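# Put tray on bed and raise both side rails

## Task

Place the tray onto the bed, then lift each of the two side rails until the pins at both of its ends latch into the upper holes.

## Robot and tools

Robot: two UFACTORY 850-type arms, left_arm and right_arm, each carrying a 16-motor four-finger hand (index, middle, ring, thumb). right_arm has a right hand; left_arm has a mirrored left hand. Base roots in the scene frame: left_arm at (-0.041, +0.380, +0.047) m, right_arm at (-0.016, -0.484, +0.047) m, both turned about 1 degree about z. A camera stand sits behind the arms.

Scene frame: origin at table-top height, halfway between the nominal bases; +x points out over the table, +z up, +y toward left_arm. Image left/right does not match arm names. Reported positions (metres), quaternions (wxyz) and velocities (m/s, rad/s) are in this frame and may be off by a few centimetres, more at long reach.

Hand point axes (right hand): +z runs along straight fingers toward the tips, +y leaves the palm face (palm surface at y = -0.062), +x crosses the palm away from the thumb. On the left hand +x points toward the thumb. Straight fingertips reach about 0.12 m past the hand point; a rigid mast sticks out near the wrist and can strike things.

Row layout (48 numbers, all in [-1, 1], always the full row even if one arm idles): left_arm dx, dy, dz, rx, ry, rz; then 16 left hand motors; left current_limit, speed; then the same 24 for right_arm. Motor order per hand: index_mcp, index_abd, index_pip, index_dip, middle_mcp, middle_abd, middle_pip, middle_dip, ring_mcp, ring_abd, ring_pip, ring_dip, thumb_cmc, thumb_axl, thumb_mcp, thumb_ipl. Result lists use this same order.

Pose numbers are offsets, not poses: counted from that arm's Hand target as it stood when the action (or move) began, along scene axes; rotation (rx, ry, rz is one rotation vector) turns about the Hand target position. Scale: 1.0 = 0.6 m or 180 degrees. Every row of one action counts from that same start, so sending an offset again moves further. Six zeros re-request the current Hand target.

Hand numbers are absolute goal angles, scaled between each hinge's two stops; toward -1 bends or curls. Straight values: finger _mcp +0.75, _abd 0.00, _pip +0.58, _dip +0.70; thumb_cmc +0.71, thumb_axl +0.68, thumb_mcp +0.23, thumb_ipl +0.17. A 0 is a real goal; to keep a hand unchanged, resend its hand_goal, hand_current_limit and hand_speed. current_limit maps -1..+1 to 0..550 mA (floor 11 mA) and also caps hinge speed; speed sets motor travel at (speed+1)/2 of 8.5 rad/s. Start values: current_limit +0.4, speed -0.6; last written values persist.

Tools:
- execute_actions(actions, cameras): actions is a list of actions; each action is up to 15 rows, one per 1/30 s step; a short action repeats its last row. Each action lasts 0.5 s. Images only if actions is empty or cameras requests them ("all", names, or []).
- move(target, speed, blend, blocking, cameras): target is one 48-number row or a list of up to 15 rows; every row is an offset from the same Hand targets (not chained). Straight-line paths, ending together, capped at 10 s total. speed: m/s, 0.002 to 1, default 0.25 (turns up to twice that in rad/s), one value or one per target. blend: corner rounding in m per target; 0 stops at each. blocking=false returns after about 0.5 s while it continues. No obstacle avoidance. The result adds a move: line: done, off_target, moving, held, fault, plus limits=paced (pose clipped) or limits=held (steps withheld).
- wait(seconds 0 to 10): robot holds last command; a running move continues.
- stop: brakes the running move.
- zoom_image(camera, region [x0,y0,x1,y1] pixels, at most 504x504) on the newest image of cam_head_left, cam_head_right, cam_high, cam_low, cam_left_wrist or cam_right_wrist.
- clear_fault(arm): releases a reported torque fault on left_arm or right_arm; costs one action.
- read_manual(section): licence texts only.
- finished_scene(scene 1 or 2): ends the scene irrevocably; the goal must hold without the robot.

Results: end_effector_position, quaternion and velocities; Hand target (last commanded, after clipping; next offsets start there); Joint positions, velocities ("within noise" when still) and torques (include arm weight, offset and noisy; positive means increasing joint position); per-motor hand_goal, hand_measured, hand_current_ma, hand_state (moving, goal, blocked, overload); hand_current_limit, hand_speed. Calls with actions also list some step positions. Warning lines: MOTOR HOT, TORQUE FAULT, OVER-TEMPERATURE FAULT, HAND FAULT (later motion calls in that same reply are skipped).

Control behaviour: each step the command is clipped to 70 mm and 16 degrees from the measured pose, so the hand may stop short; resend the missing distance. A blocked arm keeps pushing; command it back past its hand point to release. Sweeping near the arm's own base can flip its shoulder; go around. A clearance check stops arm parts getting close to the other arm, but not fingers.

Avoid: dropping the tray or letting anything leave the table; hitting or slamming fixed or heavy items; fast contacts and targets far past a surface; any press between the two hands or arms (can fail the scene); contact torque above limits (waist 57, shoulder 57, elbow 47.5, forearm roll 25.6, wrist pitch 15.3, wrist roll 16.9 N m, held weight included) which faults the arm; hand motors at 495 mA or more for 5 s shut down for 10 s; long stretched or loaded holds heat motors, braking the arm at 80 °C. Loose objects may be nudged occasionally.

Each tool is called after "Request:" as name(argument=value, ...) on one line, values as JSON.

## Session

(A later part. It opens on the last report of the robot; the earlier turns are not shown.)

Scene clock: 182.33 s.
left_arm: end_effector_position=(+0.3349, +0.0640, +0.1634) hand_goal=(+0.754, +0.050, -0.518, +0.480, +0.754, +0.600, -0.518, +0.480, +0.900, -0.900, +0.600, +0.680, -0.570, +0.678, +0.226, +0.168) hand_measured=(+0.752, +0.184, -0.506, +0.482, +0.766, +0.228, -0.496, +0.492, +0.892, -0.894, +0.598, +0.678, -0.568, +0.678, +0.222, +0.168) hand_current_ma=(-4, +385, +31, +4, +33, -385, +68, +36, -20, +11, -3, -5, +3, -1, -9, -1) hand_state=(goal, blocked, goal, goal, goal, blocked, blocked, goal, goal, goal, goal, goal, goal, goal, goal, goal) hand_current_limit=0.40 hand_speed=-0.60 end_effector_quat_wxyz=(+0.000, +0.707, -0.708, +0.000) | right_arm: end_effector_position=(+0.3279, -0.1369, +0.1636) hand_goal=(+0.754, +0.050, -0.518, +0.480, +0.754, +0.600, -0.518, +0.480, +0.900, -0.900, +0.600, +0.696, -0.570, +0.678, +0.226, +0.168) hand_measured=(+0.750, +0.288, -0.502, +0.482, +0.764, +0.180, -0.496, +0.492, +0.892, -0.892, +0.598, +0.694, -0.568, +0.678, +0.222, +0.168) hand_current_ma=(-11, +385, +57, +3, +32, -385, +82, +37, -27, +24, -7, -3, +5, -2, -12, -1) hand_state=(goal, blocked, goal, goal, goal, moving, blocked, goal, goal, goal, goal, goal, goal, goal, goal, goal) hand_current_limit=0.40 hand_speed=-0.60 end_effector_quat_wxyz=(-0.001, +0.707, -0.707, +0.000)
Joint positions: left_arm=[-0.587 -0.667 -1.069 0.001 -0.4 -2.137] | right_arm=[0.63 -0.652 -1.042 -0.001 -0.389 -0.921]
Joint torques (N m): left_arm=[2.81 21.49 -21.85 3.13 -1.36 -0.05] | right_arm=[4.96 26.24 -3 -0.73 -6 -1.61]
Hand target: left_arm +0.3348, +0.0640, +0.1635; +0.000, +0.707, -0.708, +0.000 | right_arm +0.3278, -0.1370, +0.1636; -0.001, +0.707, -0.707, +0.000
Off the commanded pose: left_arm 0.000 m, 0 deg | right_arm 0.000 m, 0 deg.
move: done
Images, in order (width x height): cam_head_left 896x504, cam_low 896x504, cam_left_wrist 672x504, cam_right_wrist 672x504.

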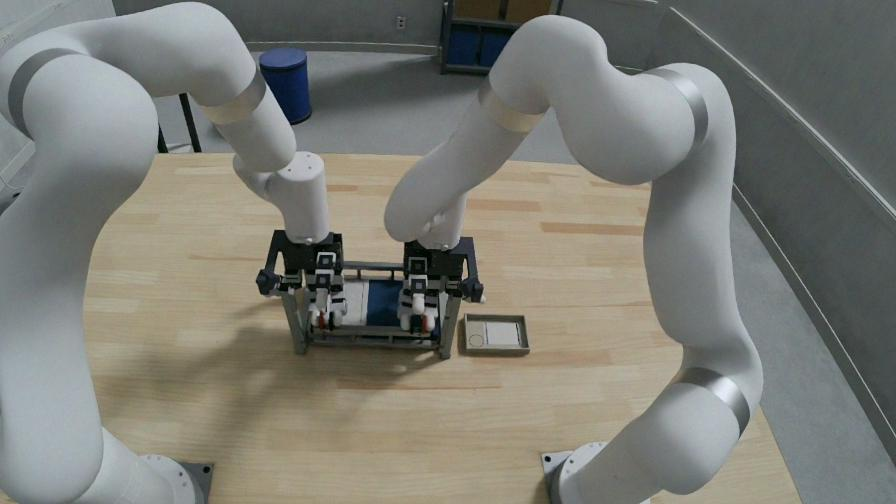

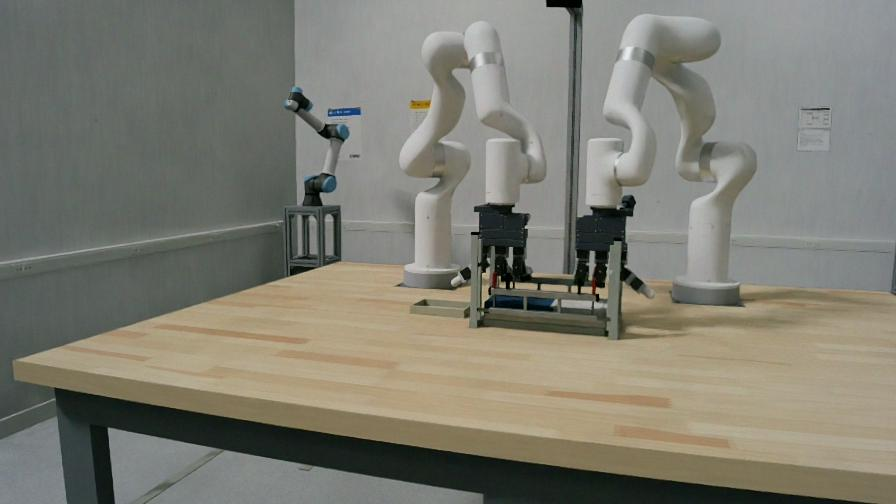

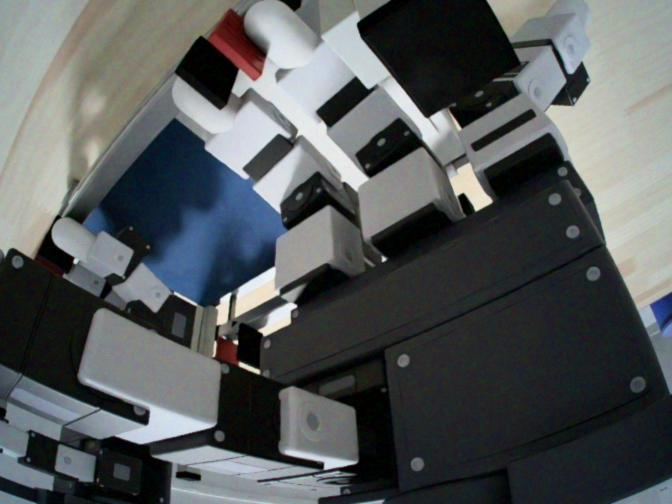

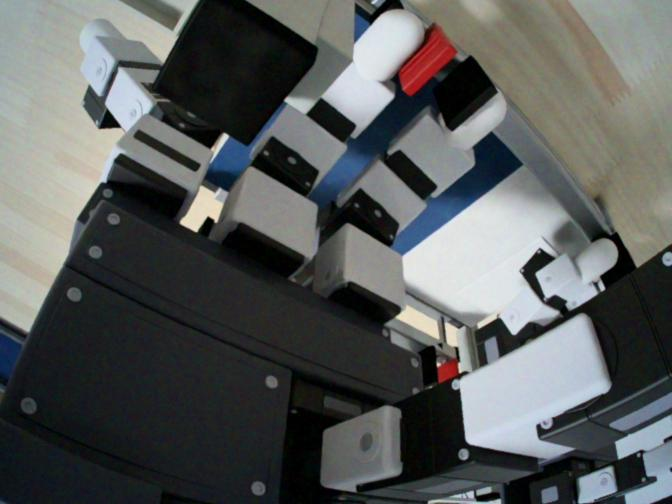

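Request:
move(target=[[0,0,0,0,0,0,0.754,0.05,-0.519,0.479,0.754,0.6,-0.519,0.479,0.9,-0.9,0.6,0.68,-0.57,0.678,0.226,0.168,0.5,-0.6,0,0,0,0,0,0,0.754,0.05,-0.519,0.479,0.754,0.6,-0.519,0.479,0.9,-0.9,0.6,0.696,-0.57,0.678,0.226,0.168,0.6,-0.6],[0,0,0.02,0,0,0,0.754,0.05,-0.519,0.479,0.754,0.6,-0.519,0.479,0.9,-0.9,0.6,0.68,-0.57,0.678,0.226,0.168,0.5,-0.6,0,0,0.02,0,0,0,0.754,0.05,-0.519,0.479,0.754,0.6,-0.519,0.479,0.9,-0.9,0.6,0.696,-0.57,0.678,0.226,0.168,0.6,-0.6]], speed=0.04, cameras=["cam_right_wrist","cam_left_wrist","cam_low","cam_head_left"])

Request:
zoom_image(camera="cam_head_left", region=[280, 240, 460, 360])

Request:
zoom_image(camera="cam_low", region=[460, 220, 640, 340])

Scene clock: 184.37 s.
left_arm: end_effector_position=(+0.3348, +0.0641, +0.1754) hand_goal=(+0.754, +0.050, -0.518, +0.480, +0.754, +0.600, -0.518, +0.480, +0.900, -0.900, +0.600, +0.680, -0.570, +0.678, +0.226, +0.168) hand_measured=(+0.754, +0.176, -0.488, +0.494, +0.778, +0.234, -0.496, +0.494, +0.892, -0.894, +0.598, +0.678, -0.568, +0.678, +0.222, +0.168) hand_current_ma=(+0, +413, +101, +42, +80, -412, +70, +37, -20, +11, -3, -5, +3, -1, -9, -1) hand_state=(goal, blocked, blocked, goal, blocked, blocked, blocked, goal, goal, goal, goal, goal, goal, goal, goal, goal) hand_current_limit=0.50 hand_speed=-0.60 end_effector_quat_wxyz=(+0.000, +0.707, -0.708, +0.000) | right_arm: end_effector_position=(+0.3278, -0.1370, +0.1756) hand_goal=(+0.754, +0.050, -0.518, +0.480, +0.754, +0.600, -0.518, +0.480, +0.900, -0.900, +0.600, +0.696, -0.570, +0.678, +0.226, +0.168) hand_measured=(+0.754, +0.282, -0.484, +0.490, +0.782, +0.288, -0.494, +0.492, +0.892, -0.892, +0.598, +0.694, -0.568, +0.678, +0.222, +0.168) hand_current_ma=(-2, +440, +130, +35, +112, -440, +87, +39, -27, +24, -7, -3, +5, -2, -12, -1) hand_state=(goal, blocked, blocked, goal, blocked, blocked, blocked, goal, goal, goal, goal, goal, goal, goal, goal, goal) hand_current_limit=0.60 hand_speed=-0.60 end_effector_quat_wxyz=(-0.001, +0.707, -0.707, +0.000)
Joint positions: left_arm=[-0.587 -0.645 -1.067 0.001 -0.422 -2.137] | right_arm=[0.63 -0.629 -1.04 -0.001 -0.41 -0.921]
Joint torques (N m): left_arm=[0.9 38.44 -12.71 -0.5 -1.68 0.95] | right_arm=[3 47.65 -10.65 0.97 -3.99 -0.96]
Hand target: left_arm +0.3348, +0.0640, +0.1755; +0.000, +0.707, -0.708, +0.000 | right_arm +0.3278, -0.1370, +0.1756; -0.001, +0.707, -0.707, +0.000
Off the commanded pose: left_arm 0.000 m, 0 deg | right_arm 0.000 m, 0 deg.
move: done
Images, in order (width x height): cam_head_left 896x504, cam_low 896x504, cam_left_wrist 672x504, cam_right_wrist 672x504.

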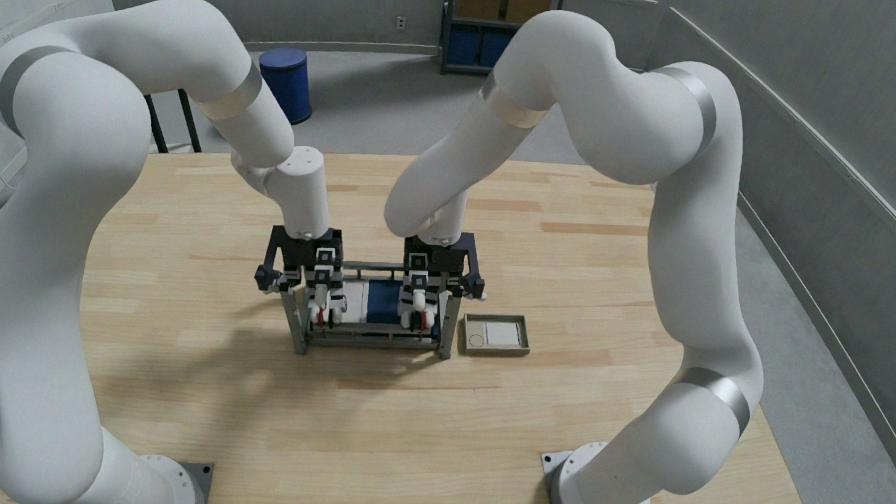

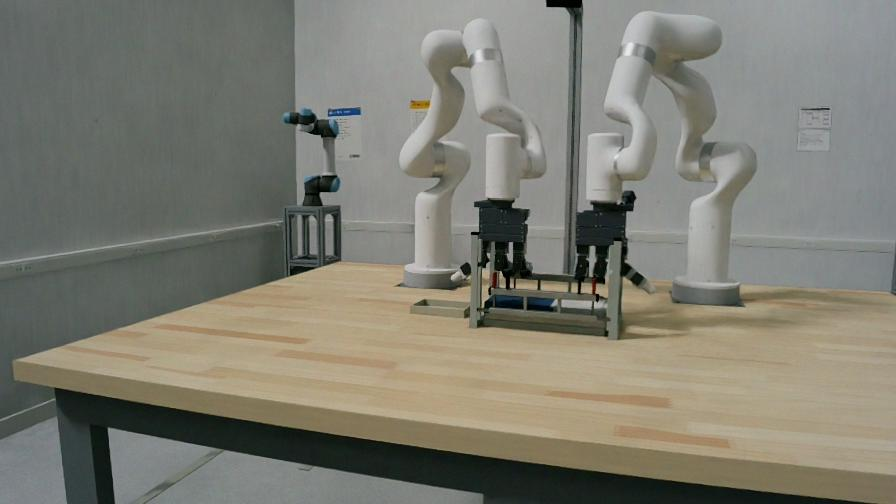

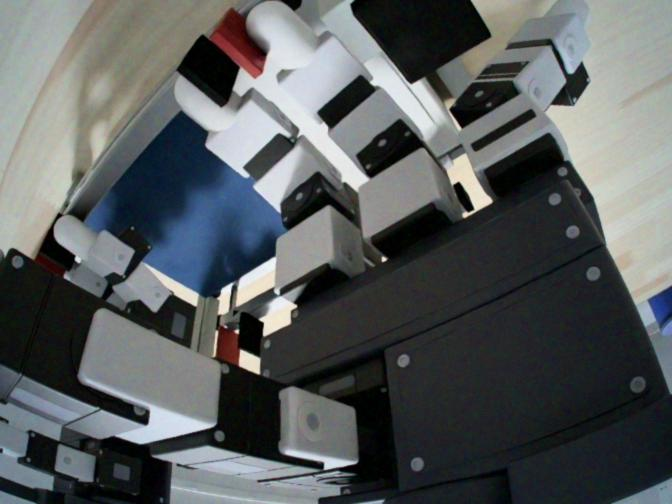

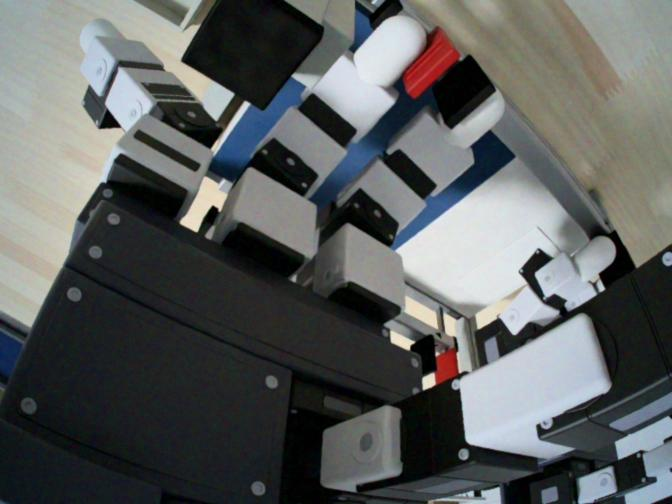

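Scaled by 2.800 from the camera's 896x504 image, which has a finer 1280x720 frame.

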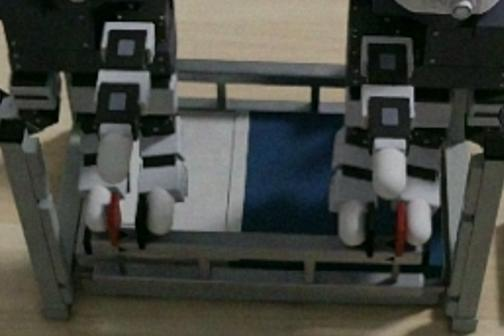

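Scaled by 2.800 from the camera's 896x504 image, which has a finer 1280x720 frame.

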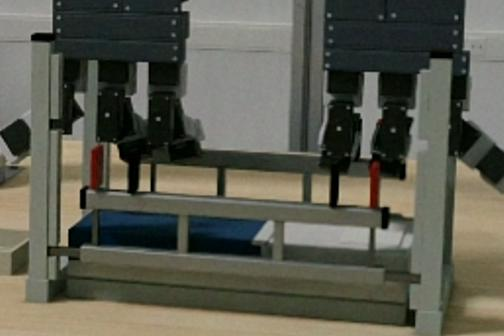

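Request:
move(target=[0,0,0.14,0,0,0,0.754,0.05,-0.519,0.479,0.754,0.6,-0.519,0.479,0.9,-0.9,0.6,0.68,-0.57,0.678,0.226,0.168,0.5,-0.6,0,0,0.14,0,0,0,0.754,0.05,-0.519,0.479,0.754,0.6,-0.519,0.479,0.9,-0.9,0.6,0.696,-0.57,0.678,0.226,0.168,0.6,-0.6], speed=0.06, cameras=["cam_right_wrist","cam_left_wrist","cam_low","cam_head_left"])

Request:
zoom_image(camera="cam_head_left", region=[280, 220, 460, 360])

Request:
zoom_image(camera="cam_low", region=[460, 200, 640, 340])

Scene clock: 186.97 s.
left_arm: end_effector_position=(+0.3348, +0.0640, +0.2594) hand_goal=(+0.754, +0.050, -0.518, +0.480, +0.754, +0.600, -0.518, +0.480, +0.900, -0.900, +0.600, +0.680, -0.570, +0.678, +0.226, +0.168) hand_measured=(+0.754, +0.174, -0.486, +0.494, +0.778, +0.234, -0.496, +0.494, +0.892, -0.894, +0.598, +0.678, -0.568, +0.678, +0.222, +0.168) hand_current_ma=(-1, +413, +103, +43, +80, -412, +70, +38, -20, +11, -3, -5, +3, -1, -9, -1) hand_state=(goal, blocked, blocked, goal, blocked, blocked, blocked, goal, goal, goal, goal, goal, goal, goal, goal, goal) hand_current_limit=0.50 hand_speed=-0.60 end_effector_quat_wxyz=(+0.000, +0.707, -0.708, +0.000) | right_arm: end_effector_position=(+0.3278, -0.1370, +0.2596) hand_goal=(+0.754, +0.050, -0.518, +0.480, +0.754, +0.600, -0.518, +0.480, +0.900, -0.900, +0.600, +0.696, -0.570, +0.678, +0.226, +0.168) hand_measured=(+0.752, +0.278, -0.482, +0.490, +0.782, +0.290, -0.494, +0.492, +0.892, -0.892, +0.598, +0.694, -0.568, +0.678, +0.222, +0.168) hand_current_ma=(-4, +440, +133, +36, +112, -440, +88, +39, -27, +24, -7, -3, +5, -2, -12, -1) hand_state=(goal, blocked, blocked, goal, blocked, blocked, blocked, goal, goal, goal, goal, goal, goal, goal, goal, goal) hand_current_limit=0.60 hand_speed=-0.60 end_effector_quat_wxyz=(-0.001, +0.707, -0.707, +0.000)
Joint positions: left_arm=[-0.587 -0.499 -1.08 0.001 -0.58 -2.137] | right_arm=[0.63 -0.481 -1.053 -0.001 -0.571 -0.922]
Joint torques (N m): left_arm=[-3.31 36.29 -36.27 -3.46 -1.84 0.92] | right_arm=[-2.8 45.38 -37.97 1.34 -4.04 -1.35]
Hand target: left_arm +0.3348, +0.0640, +0.2595; +0.000, +0.707, -0.708, +0.000 | right_arm +0.3278, -0.1370, +0.2596; -0.001, +0.707, -0.707, +0.000
Off the commanded pose: left_arm 0.000 m, 0 deg | right_arm 0.000 m, 0 deg.
move: done
Images, in order (width x height): cam_head_left 896x504, cam_low 896x504, cam_left_wrist 672x504, cam_right_wrist 672x504.

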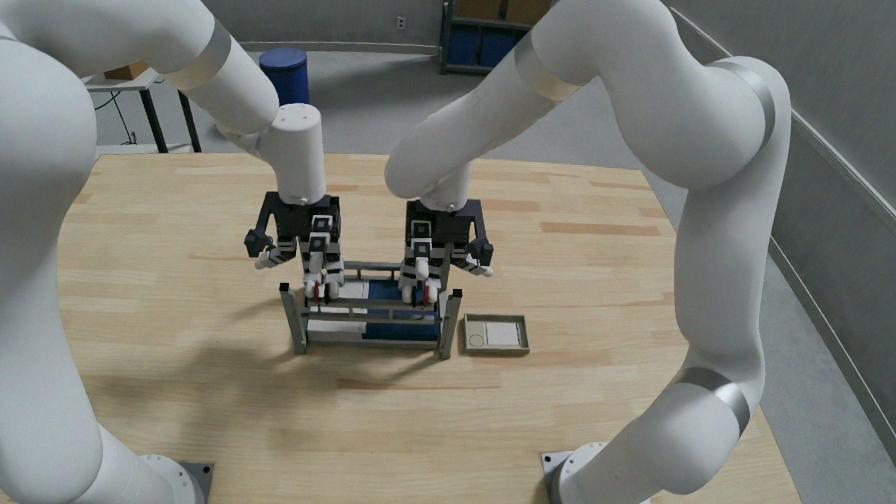

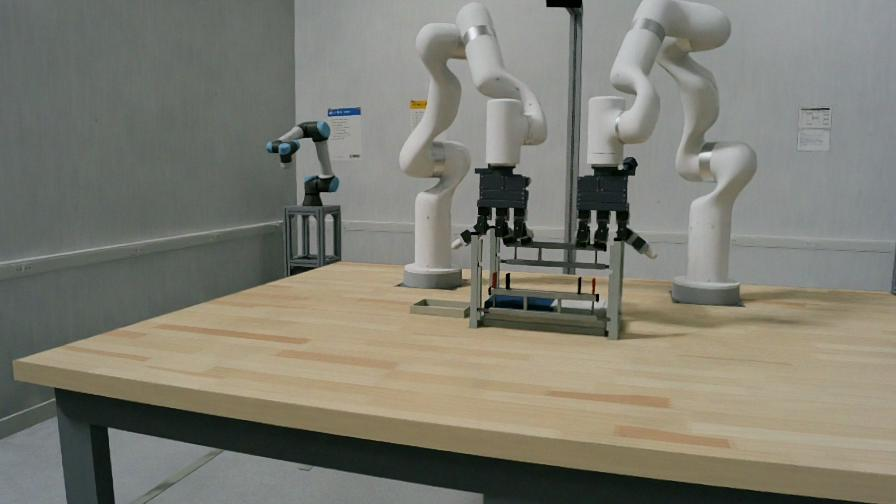

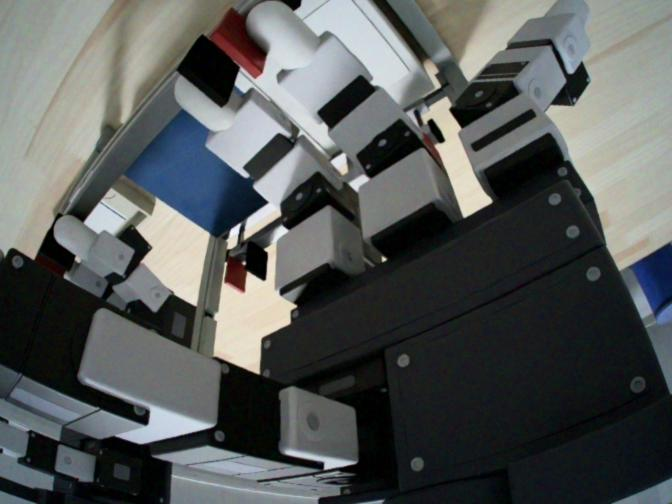

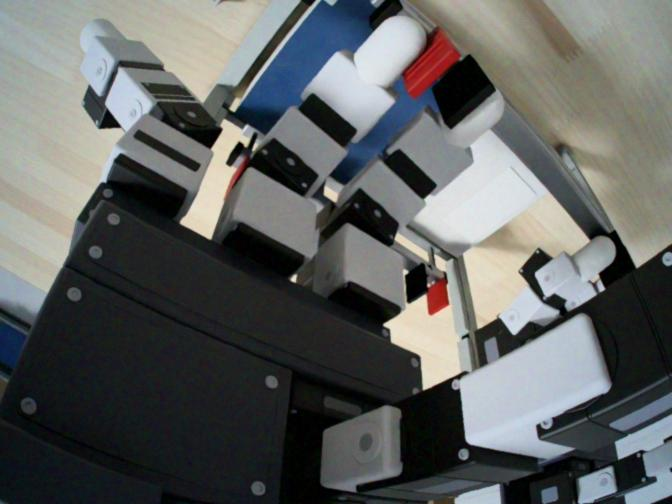

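Scaled by 2.800 from the camera's 896x504 image, which has a finer 1280x720 frame.

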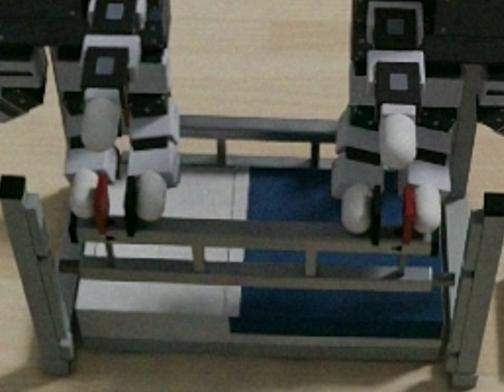

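Scaled by 2.800 from the camera's 896x504 image, which has a finer 1280x720 frame.

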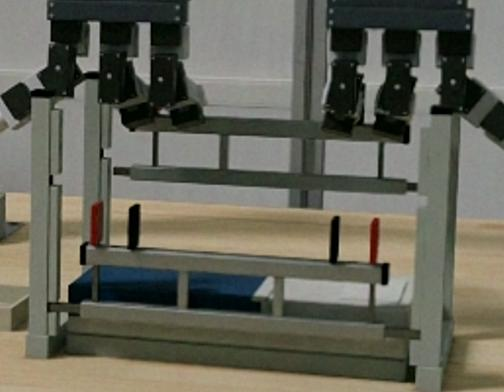

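Request:
move(target=[0,0,0,0,0,0,0.754,0.05,-0.519,0.479,0.754,0.6,-0.519,0.479,0.9,-0.9,0.6,0.68,-0.57,0.678,0.226,0.168,-0.2,-0.6,0,0,0,0,0,0,0.754,0.05,-0.519,0.479,0.754,0.6,-0.519,0.479,0.9,-0.9,0.6,0.696,-0.57,0.678,0.226,0.168,-0.2,-0.6], speed=0.06, cameras=["cam_low"])

Request:
zoom_image(camera="cam_low", region=[460, 200, 640, 340])

Scene clock: 188.93 s.
left_arm: end_effector_position=(+0.3348, +0.0640, +0.2595) hand_goal=(+0.754, +0.050, -0.518, +0.480, +0.754, +0.600, -0.518, +0.480, +0.900, -0.900, +0.600, +0.680, -0.570, +0.678, +0.226, +0.168) hand_measured=(+0.754, +0.176, -0.486, +0.494, +0.778, +0.232, -0.496, +0.494, +0.892, -0.894, +0.598, +0.678, -0.568, +0.678, +0.222, +0.168) hand_current_ma=(-1, +220, +103, +43, +80, -220, +70, +38, -20, +11, -3, -5, +3, -1, -9, -1) hand_state=(goal, blocked, blocked, goal, blocked, blocked, blocked, goal, goal, goal, goal, goal, goal, goal, goal, goal) hand_current_limit=-0.20 hand_speed=-0.60 end_effector_quat_wxyz=(+0.000, +0.707, -0.708, +0.000) | right_arm: end_effector_position=(+0.3278, -0.1370, +0.2596) hand_goal=(+0.754, +0.050, -0.518, +0.480, +0.754, +0.600, -0.518, +0.480, +0.900, -0.900, +0.600, +0.696, -0.570, +0.678, +0.226, +0.168) hand_measured=(+0.752, +0.280, -0.482, +0.490, +0.782, +0.288, -0.494, +0.492, +0.892, -0.892, +0.598, +0.694, -0.568, +0.678, +0.222, +0.168) hand_current_ma=(-4, +220, +133, +36, +112, -220, +88, +39, -27, +24, -7, -3, +5, -2, -12, -1) hand_state=(goal, blocked, blocked, goal, blocked, blocked, blocked, goal, goal, goal, goal, goal, goal, goal, goal, goal) hand_current_limit=-0.20 hand_speed=-0.60 end_effector_quat_wxyz=(-0.001, +0.707, -0.707, +0.000)
Joint positions: left_arm=[-0.587 -0.499 -1.08 0.001 -0.58 -2.137] | right_arm=[0.63 -0.481 -1.053 -0.001 -0.571 -0.922]
Joint torques (N m): left_arm=[-5.95 36.36 -36.31 -2.05 -1.78 0.45] | right_arm=[-8.57 45.05 -37.5 -0.61 -3.8 -0.91]
Hand target: left_arm +0.3348, +0.0640, +0.2595; +0.000, +0.707, -0.708, +0.000 | right_arm +0.3278, -0.1370, +0.2596; -0.001, +0.707, -0.707, +0.000
Off the commanded pose: left_arm 0.000 m, 0 deg | right_arm 0.000 m, 0 deg.
move: done
Images, in order (width x height): cam_low 896x504.

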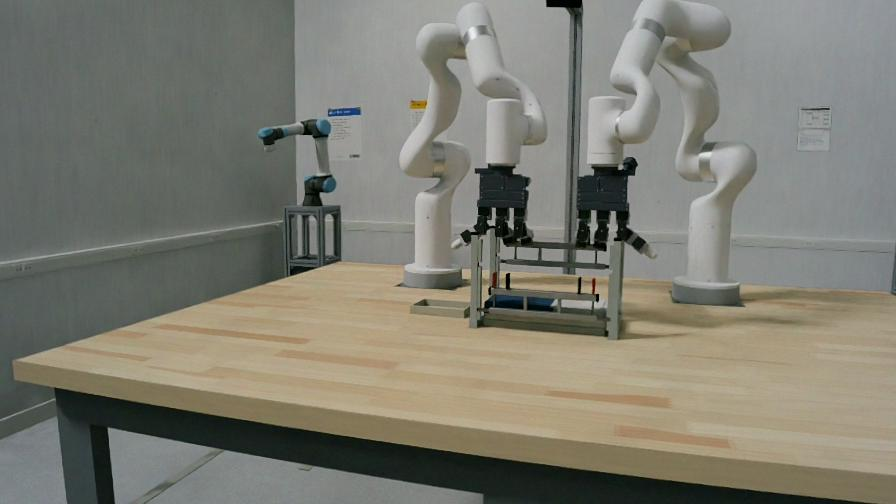

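Scaled by 2.800 from the camera's 896x504 image, which has a finer 1280x720 frame.

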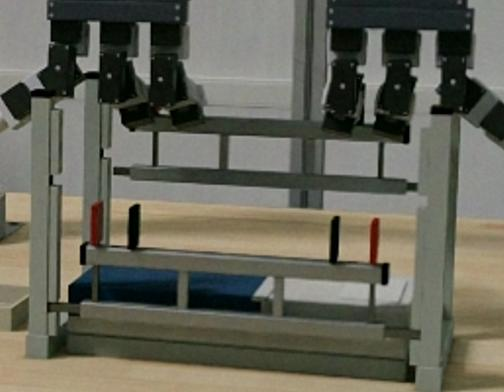

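Request:
move(target=[0,0,0,0,0,0,0.754,0.05,-0.519,0.479,0.754,0.6,-0.519,0.479,0.9,-0.9,0.6,0.68,-0.57,0.678,0.226,0.168,-0.55,-0.6,0,0,0,0,0,0,0.754,0.05,-0.519,0.479,0.754,0.6,-0.519,0.479,0.9,-0.9,0.6,0.696,-0.57,0.678,0.226,0.168,-0.55,-0.6], speed=0.06)

Scene clock: 190.23 s.
left_arm: end_effector_position=(+0.3348, +0.0640, +0.2595) hand_goal=(+0.754, +0.050, -0.518, +0.480, +0.754, +0.600, -0.518, +0.480, +0.900, -0.900, +0.600, +0.680, -0.570, +0.678, +0.226, +0.168) hand_measured=(+0.754, +0.184, -0.486, +0.496, +0.778, +0.212, -0.496, +0.494, +0.892, -0.894, +0.598, +0.678, -0.568, +0.678, +0.222, +0.168) hand_current_ma=(+0, +124, +106, +47, +80, -124, +70, +38, -20, +11, -3, -5, +3, -1, -9, -1) hand_state=(goal, blocked, blocked, goal, blocked, blocked, blocked, goal, goal, goal, goal, goal, goal, goal, goal, goal) hand_current_limit=-0.55 hand_speed=-0.60 end_effector_quat_wxyz=(+0.000, +0.707, -0.708, +0.000) | right_arm: end_effector_position=(+0.3278, -0.1370, +0.2596) hand_goal=(+0.754, +0.050, -0.518, +0.480, +0.754, +0.600, -0.518, +0.480, +0.900, -0.900, +0.600, +0.696, -0.570, +0.678, +0.226, +0.168) hand_measured=(+0.754, +0.294, -0.482, +0.492, +0.782, +0.212, -0.502, +0.490, +0.892, -0.892, +0.598, +0.694, -0.568, +0.678, +0.222, +0.168) hand_current_ma=(-2, +124, +124, +44, +111, -124, +54, +33, -27, +24, -7, -3, +5, -2, -12, -1) hand_state=(goal, blocked, blocked, goal, blocked, blocked, goal, goal, goal, goal, goal, goal, goal, goal, goal, goal) hand_current_limit=-0.55 hand_speed=-0.60 end_effector_quat_wxyz=(+0.000, +0.707, -0.707, +0.000)
Joint positions: left_arm=[-0.587 -0.499 -1.08 0.001 -0.58 -2.137] | right_arm=[0.63 -0.481 -1.053 -0.001 -0.571 -0.922]
Joint torques (N m): left_arm=[-6.15 35.85 -36.03 -1.09 -1.2 0.12] | right_arm=[-10.71 45.9 -36.99 -1.53 -2.39 -0.68]
Hand target: left_arm +0.3348, +0.0640, +0.2595; +0.000, +0.707, -0.708, +0.000 | right_arm +0.3278, -0.1370, +0.2596; -0.001, +0.707, -0.707, +0.000
Off the commanded pose: left_arm 0.000 m, 0 deg | right_arm 0.000 m, 0 deg.
move: done

Request:
move(target=[0,0,0.012,0,0,0,0.754,0.05,-0.519,0.479,0.754,0.6,-0.519,0.479,0.9,-0.9,0.6,0.68,-0.57,0.678,0.226,0.168,-0.55,-0.6,0,0,0.012,0,0,0,0.754,0.05,-0.519,0.479,0.754,0.6,-0.519,0.479,0.9,-0.9,0.6,0.696,-0.57,0.678,0.226,0.168,-0.55,-0.6], speed=0.03, cameras=["cam_low","cam_head_left"])

Request:
zoom_image(camera="cam_low", region=[470, 200, 540, 270])

Request:
zoom_image(camera="cam_head_left", region=[280, 280, 350, 350])

Request:
zoom_image(camera="cam_head_left", region=[400, 280, 470, 350])

Scene clock: 191.63 s.
left_arm: end_effector_position=(+0.3348, +0.0640, +0.2666) hand_goal=(+0.754, +0.050, -0.518, +0.480, +0.754, +0.600, -0.518, +0.480, +0.900, -0.900, +0.600, +0.680, -0.570, +0.678, +0.226, +0.168) hand_measured=(+0.754, +0.184, -0.484, +0.498, +0.778, +0.212, -0.496, +0.494, +0.892, -0.894, +0.598, +0.678, -0.568, +0.678, +0.222, +0.168) hand_current_ma=(+0, +124, +113, +53, +80, -124, +70, +38, -20, +11, -3, -5, +3, -1, -9, -1) hand_state=(goal, blocked, blocked, goal, blocked, blocked, blocked, goal, goal, goal, goal, goal, goal, goal, goal, goal) hand_current_limit=-0.55 hand_speed=-0.60 end_effector_quat_wxyz=(+0.000, +0.707, -0.708, +0.000) | right_arm: end_effector_position=(+0.3278, -0.1370, +0.2668) hand_goal=(+0.754, +0.050, -0.518, +0.480, +0.754, +0.600, -0.518, +0.480, +0.900, -0.900, +0.600, +0.696, -0.570, +0.678, +0.226, +0.168) hand_measured=(+0.754, +0.294, -0.480, +0.494, +0.782, +0.204, -0.502, +0.490, +0.892, -0.892, +0.598, +0.694, -0.568, +0.678, +0.222, +0.168) hand_current_ma=(-2, +124, +124, +46, +111, -124, +54, +33, -27, +24, -7, -3, +5, -2, -12, -1) hand_state=(goal, blocked, blocked, goal, blocked, blocked, goal, goal, goal, goal, goal, goal, goal, goal, goal, goal) hand_current_limit=-0.55 hand_speed=-0.60 end_effector_quat_wxyz=(-0.001, +0.707, -0.707, +0.000)
Joint positions: left_arm=[-0.587 -0.488 -1.083 0.001 -0.595 -2.137] | right_arm=[0.63 -0.469 -1.056 -0.001 -0.586 -0.922]
Joint torques (N m): left_arm=[-6.2 36.09 -37.03 -0.17 -1.54 0] | right_arm=[-13.22 46.53 -40.41 -0.54 -2.91 -0.65]
Hand target: left_arm +0.3348, +0.0640, +0.2667; +0.000, +0.707, -0.708, +0.000 | right_arm +0.3278, -0.1370, +0.2668; -0.001, +0.707, -0.707, +0.000
Off the commanded pose: left_arm 0.000 m, 0 deg | right_arm 0.000 m, 0 deg.
move: done
Images, in order (width x height): cam_head_left 896x504, cam_low 896x504.

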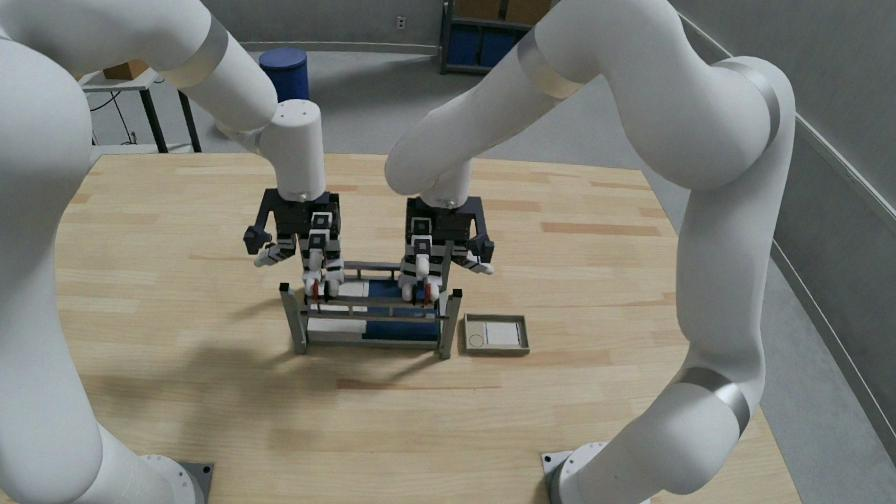

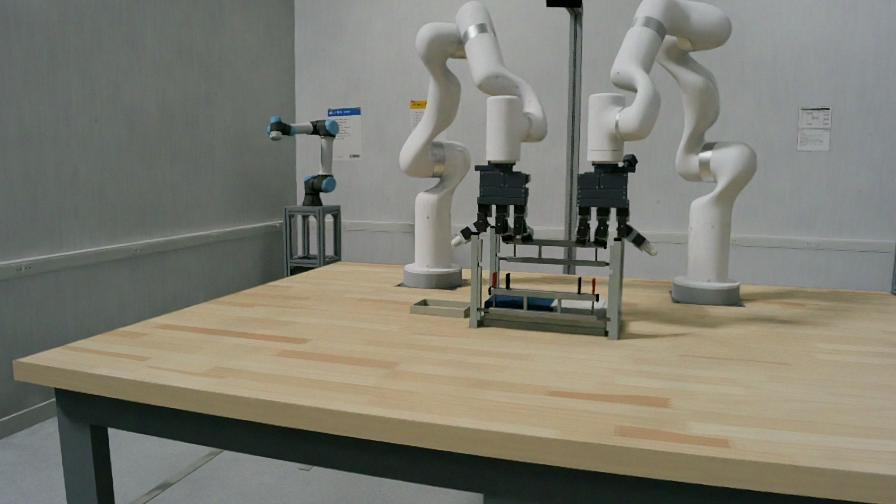

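Scaled by 7.200 from the camera's 896x504 image, which has a finer 1280x720 frame.

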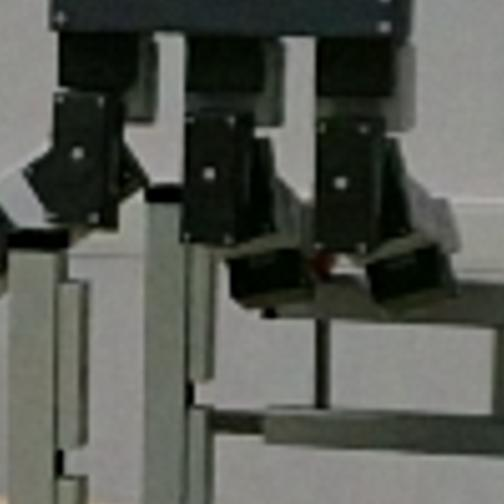

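Scaled by 7.200 from the camera's 896x504 image, which has a finer 1280x720 frame.

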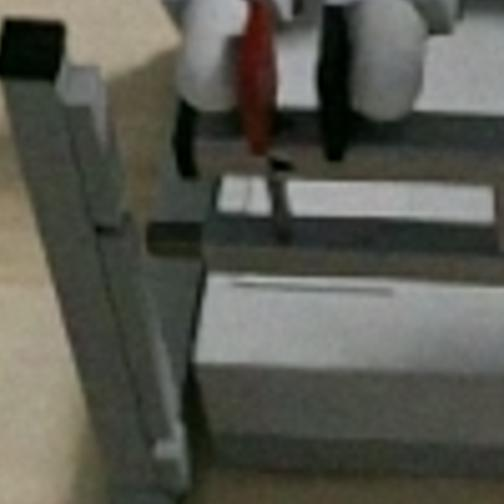

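Scaled by 7.200 from the camera's 896x504 image, which has a finer 1280x720 frame.

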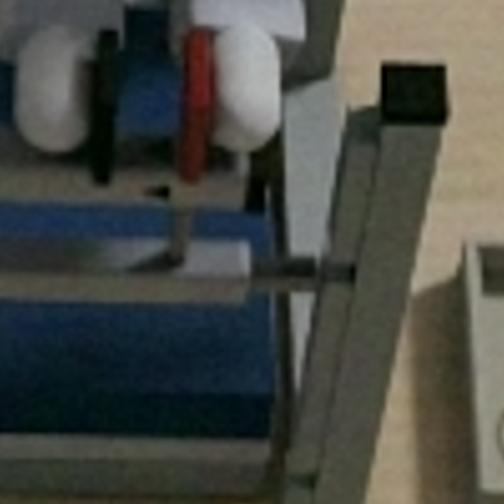

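Request:
zoom_image(camera="cam_low", region=[570, 200, 640, 270])

Request:
zoom_image(camera="cam_low", region=[470, 210, 630, 300])

Request:
zoom_image(camera="cam_head_left", region=[280, 260, 470, 360])

Scaled by 7.200 from the camera's 896x504 image, which has a finer 1280x720 frame.

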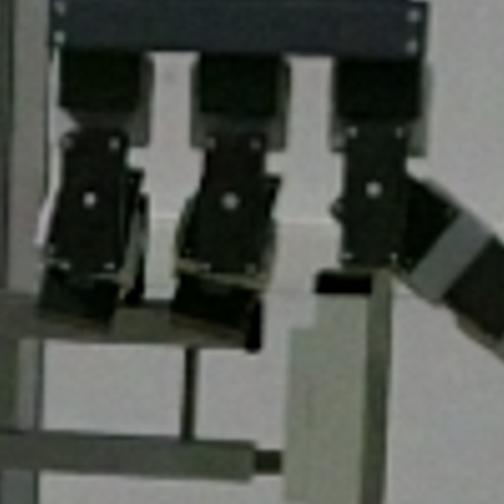

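Scaled by 3.150 from the camera's 896x504 image, which has a finer 1280x720 frame.

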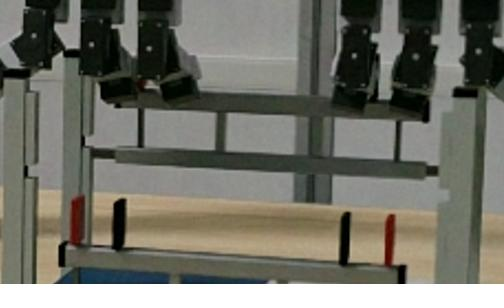

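Scaled by 2.653 from the camera's 896x504 image, which has a finer 1280x720 frame.

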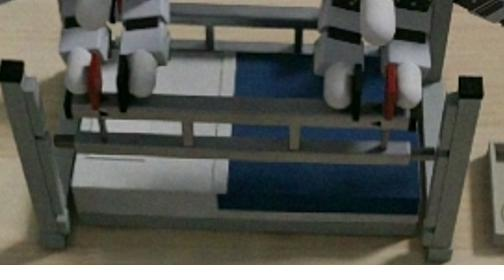

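Request:
move(target=[0,0,0,0,0,0,0.754,0.05,-0.519,0.479,0.754,0.12,-0.519,0.479,0.9,-0.9,0.6,0.68,-0.57,0.678,0.226,0.168,-0.4,-0.8,0,0,0,0,0,0,0.754,0.05,-0.519,0.479,0.754,0.6,-0.519,0.479,0.9,-0.9,0.6,0.696,-0.57,0.678,0.226,0.168,-0.55,-0.6], speed=0.03, cameras=["cam_head_left","cam_low"])

Request:
zoom_image(camera="cam_head_left", region=[280, 280, 350, 350])

Scene clock: 196.43 s.
left_arm: end_effector_position=(+0.3348, +0.0640, +0.2667) hand_goal=(+0.754, +0.050, -0.518, +0.480, +0.754, +0.120, -0.518, +0.480, +0.900, -0.900, +0.600, +0.680, -0.570, +0.678, +0.226, +0.168) hand_measured=(+0.758, +0.184, -0.482, +0.500, +0.778, +0.090, -0.498, +0.494, +0.892, -0.894, +0.598, +0.678, -0.568, +0.678, +0.222, +0.168) hand_current_ma=(+10, +165, +119, +58, +77, -85, +59, +38, -20, +11, -3, -5, +3, -1, -9, -1) hand_state=(goal, blocked, blocked, goal, blocked, blocked, goal, goal, goal, goal, goal, goal, goal, goal, goal, goal) hand_current_limit=-0.40 hand_speed=-0.80 end_effector_quat_wxyz=(+0.000, +0.707, -0.708, +0.000) | right_arm: end_effector_position=(+0.3278, -0.1370, +0.2668) hand_goal=(+0.754, +0.050, -0.518, +0.480, +0.754, +0.600, -0.518, +0.480, +0.900, -0.900, +0.600, +0.696, -0.570, +0.678, +0.226, +0.168) hand_measured=(+0.754, +0.294, -0.468, +0.496, +0.782, +0.164, -0.498, +0.490, +0.892, -0.892, +0.598, +0.694, -0.568, +0.678, +0.222, +0.168) hand_current_ma=(+0, +124, +124, +52, +111, -124, +69, +33, -27, +24, -7, -3, +5, -2, -12, -1) hand_state=(goal, blocked, blocked, goal, blocked, blocked, goal, goal, goal, goal, goal, goal, goal, goal, goal, goal) hand_current_limit=-0.55 hand_speed=-0.60 end_effector_quat_wxyz=(+0.000, +0.707, -0.707, +0.000)
Joint positions: left_arm=[-0.587 -0.488 -1.083 0.001 -0.595 -2.137] | right_arm=[0.63 -0.469 -1.056 -0.001 -0.586 -0.922]
Joint torques (N m): left_arm=[-6.14 33.24 -33.69 -0.91 -1.47 0.15] | right_arm=[-14.74 46.29 -40 1.51 -1.38 -0.77]
Hand target: left_arm +0.3348, +0.0640, +0.2667; +0.000, +0.707, -0.708, +0.000 | right_arm +0.3278, -0.1370, +0.2668; -0.001, +0.707, -0.707, +0.000
Off the commanded pose: left_arm 0.000 m, 0 deg | right_arm 0.000 m, 0 deg.
move: done
Images, in order (width x height): cam_head_left 896x504, cam_low 896x504.

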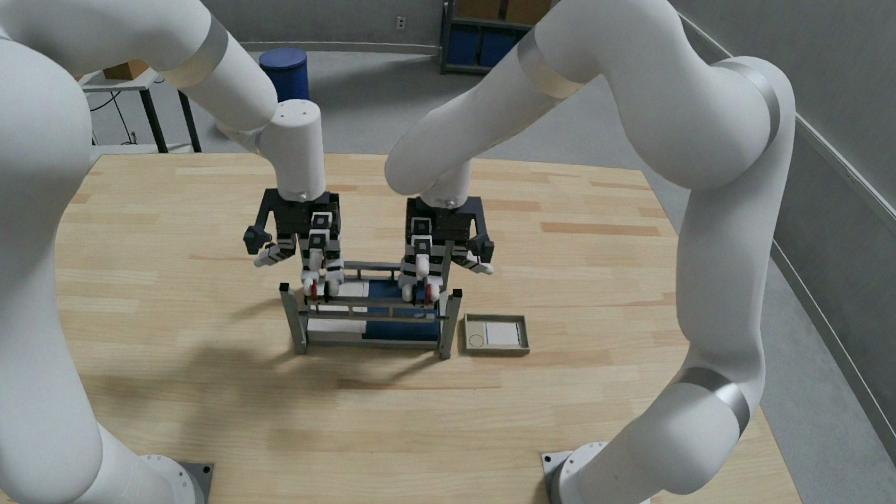

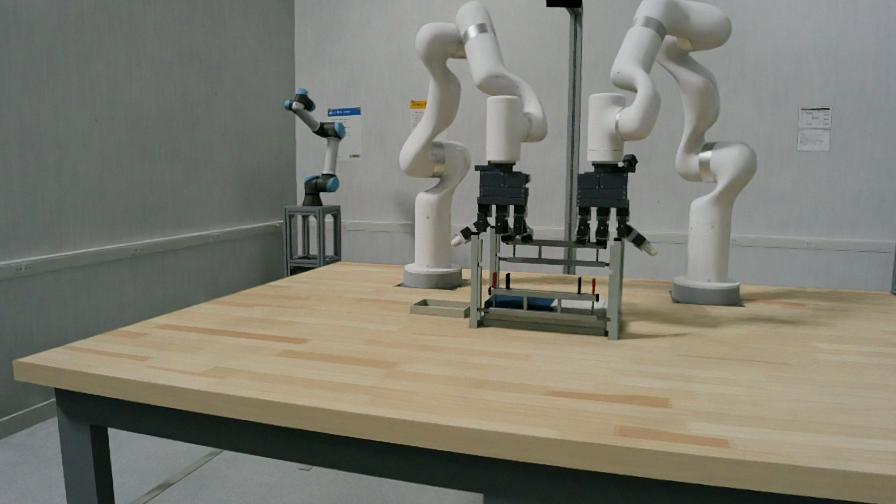

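Scaled by 7.200 from the camera's 896x504 image, which has a finer 1280x720 frame.

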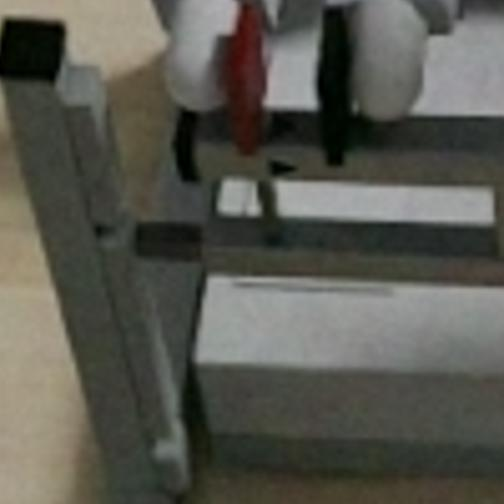

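Request:
move(target=[0,0,0.006,0,0,0,0.754,0.05,-0.519,0.479,0.754,0.1,-0.519,0.479,0.9,-0.9,0.6,0.68,-0.57,0.678,0.226,0.168,-0.4,-0.8,0,0,0.006,0,0,0,0.754,0.05,-0.519,0.479,0.754,0.6,-0.519,0.479,0.9,-0.9,0.6,0.696,-0.57,0.678,0.226,0.168,-0.6,-0.6], speed=0.03, cameras=["cam_head_left","cam_low"])

Request:
zoom_image(camera="cam_head_left", region=[280, 280, 350, 350])

Request:
zoom_image(camera="cam_head_left", region=[400, 280, 470, 350])

Request:
zoom_image(camera="cam_low", region=[470, 210, 540, 280])

Scene clock: 197.97 s.
left_arm: end_effector_position=(+0.3348, +0.0640, +0.2702) hand_goal=(+0.754, +0.050, -0.518, +0.480, +0.754, +0.100, -0.518, +0.480, +0.900, -0.900, +0.600, +0.680, -0.570, +0.678, +0.226, +0.168) hand_measured=(+0.762, +0.184, -0.478, +0.502, +0.778, +0.066, -0.492, +0.494, +0.892, -0.894, +0.598, +0.678, -0.568, +0.678, +0.222, +0.168) hand_current_ma=(+19, +165, +137, +68, +77, -94, +80, +42, -20, +11, -3, -5, +3, -1, -9, -1) hand_state=(goal, blocked, blocked, blocked, blocked, blocked, blocked, goal, goal, goal, goal, goal, goal, goal, goal, goal) hand_current_limit=-0.40 hand_speed=-0.80 end_effector_quat_wxyz=(+0.000, +0.707, -0.708, +0.000) | right_arm: end_effector_position=(+0.3278, -0.1370, +0.2704) hand_goal=(+0.754, +0.050, -0.518, +0.480, +0.754, +0.600, -0.518, +0.480, +0.900, -0.900, +0.600, +0.696, -0.570, +0.678, +0.226, +0.168) hand_measured=(+0.758, +0.290, -0.466, +0.496, +0.782, +0.138, -0.494, +0.490, +0.892, -0.892, +0.598, +0.694, -0.568, +0.678, +0.222, +0.168) hand_current_ma=(+14, +110, +110, +52, +110, -110, +84, +34, -27, +24, -7, -3, +5, -2, -12, -1) hand_state=(goal, blocked, blocked, goal, blocked, blocked, blocked, goal, goal, goal, goal, goal, goal, goal, goal, goal) hand_current_limit=-0.60 hand_speed=-0.60 end_effector_quat_wxyz=(-0.001, +0.707, -0.707, +0.000)
Joint positions: left_arm=[-0.587 -0.482 -1.085 0.001 -0.602 -2.137] | right_arm=[0.63 -0.464 -1.058 -0.001 -0.593 -0.922]
Joint torques (N m): left_arm=[-6.14 36.61 -37.16 -1.38 -1.66 0.26] | right_arm=[-13.2 47.86 -40.91 1.7 -2.65 -0.05]
Hand target: left_arm +0.3348, +0.0640, +0.2703; +0.000, +0.707, -0.708, +0.000 | right_arm +0.3278, -0.1370, +0.2704; -0.001, +0.707, -0.707, +0.000
Off the commanded pose: left_arm 0.000 m, 0 deg | right_arm 0.000 m, 0 deg.
move: done
Images, in order (width x height): cam_head_left 896x504, cam_low 896x504.

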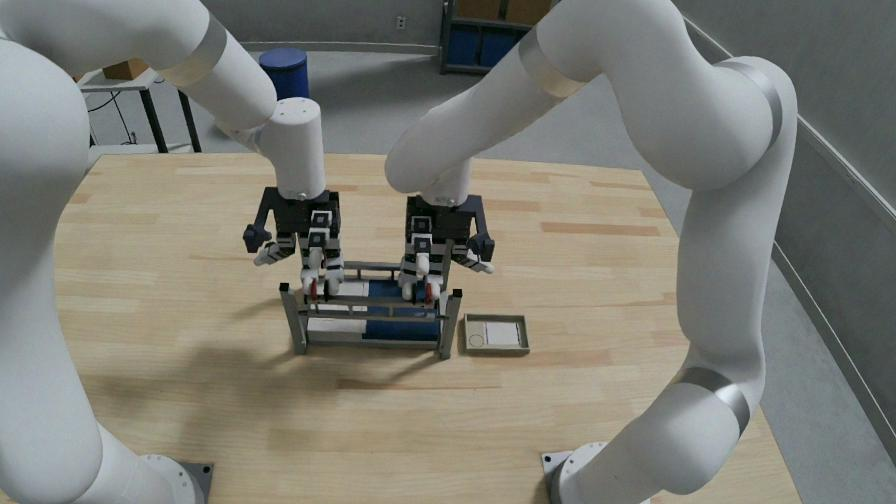

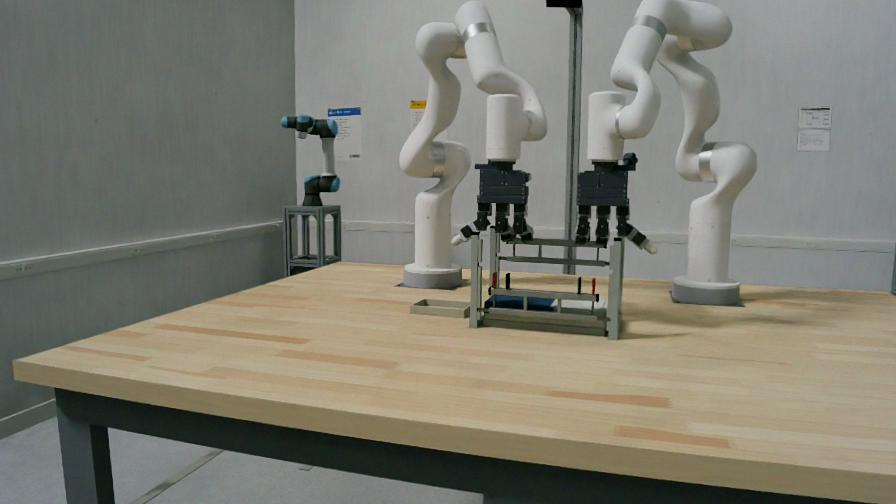

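Scaled by 7.200 from the camera's 896x504 image, which has a finer 1280x720 frame.

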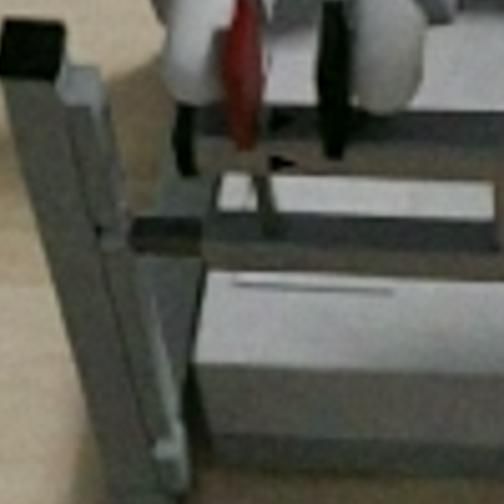

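Scaled by 7.200 from the camera's 896x504 image, which has a finer 1280x720 frame.

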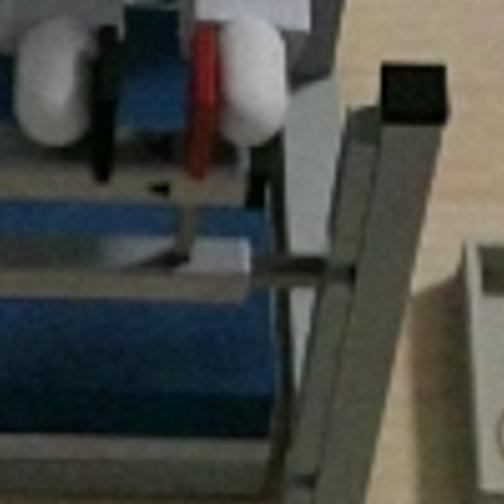

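Scaled by 7.200 from the camera's 896x504 image, which has a finer 1280x720 frame.

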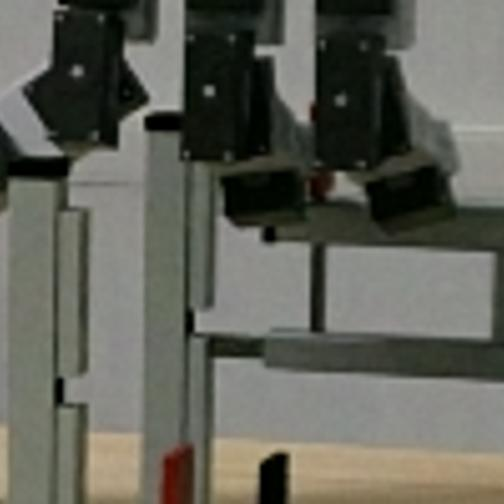

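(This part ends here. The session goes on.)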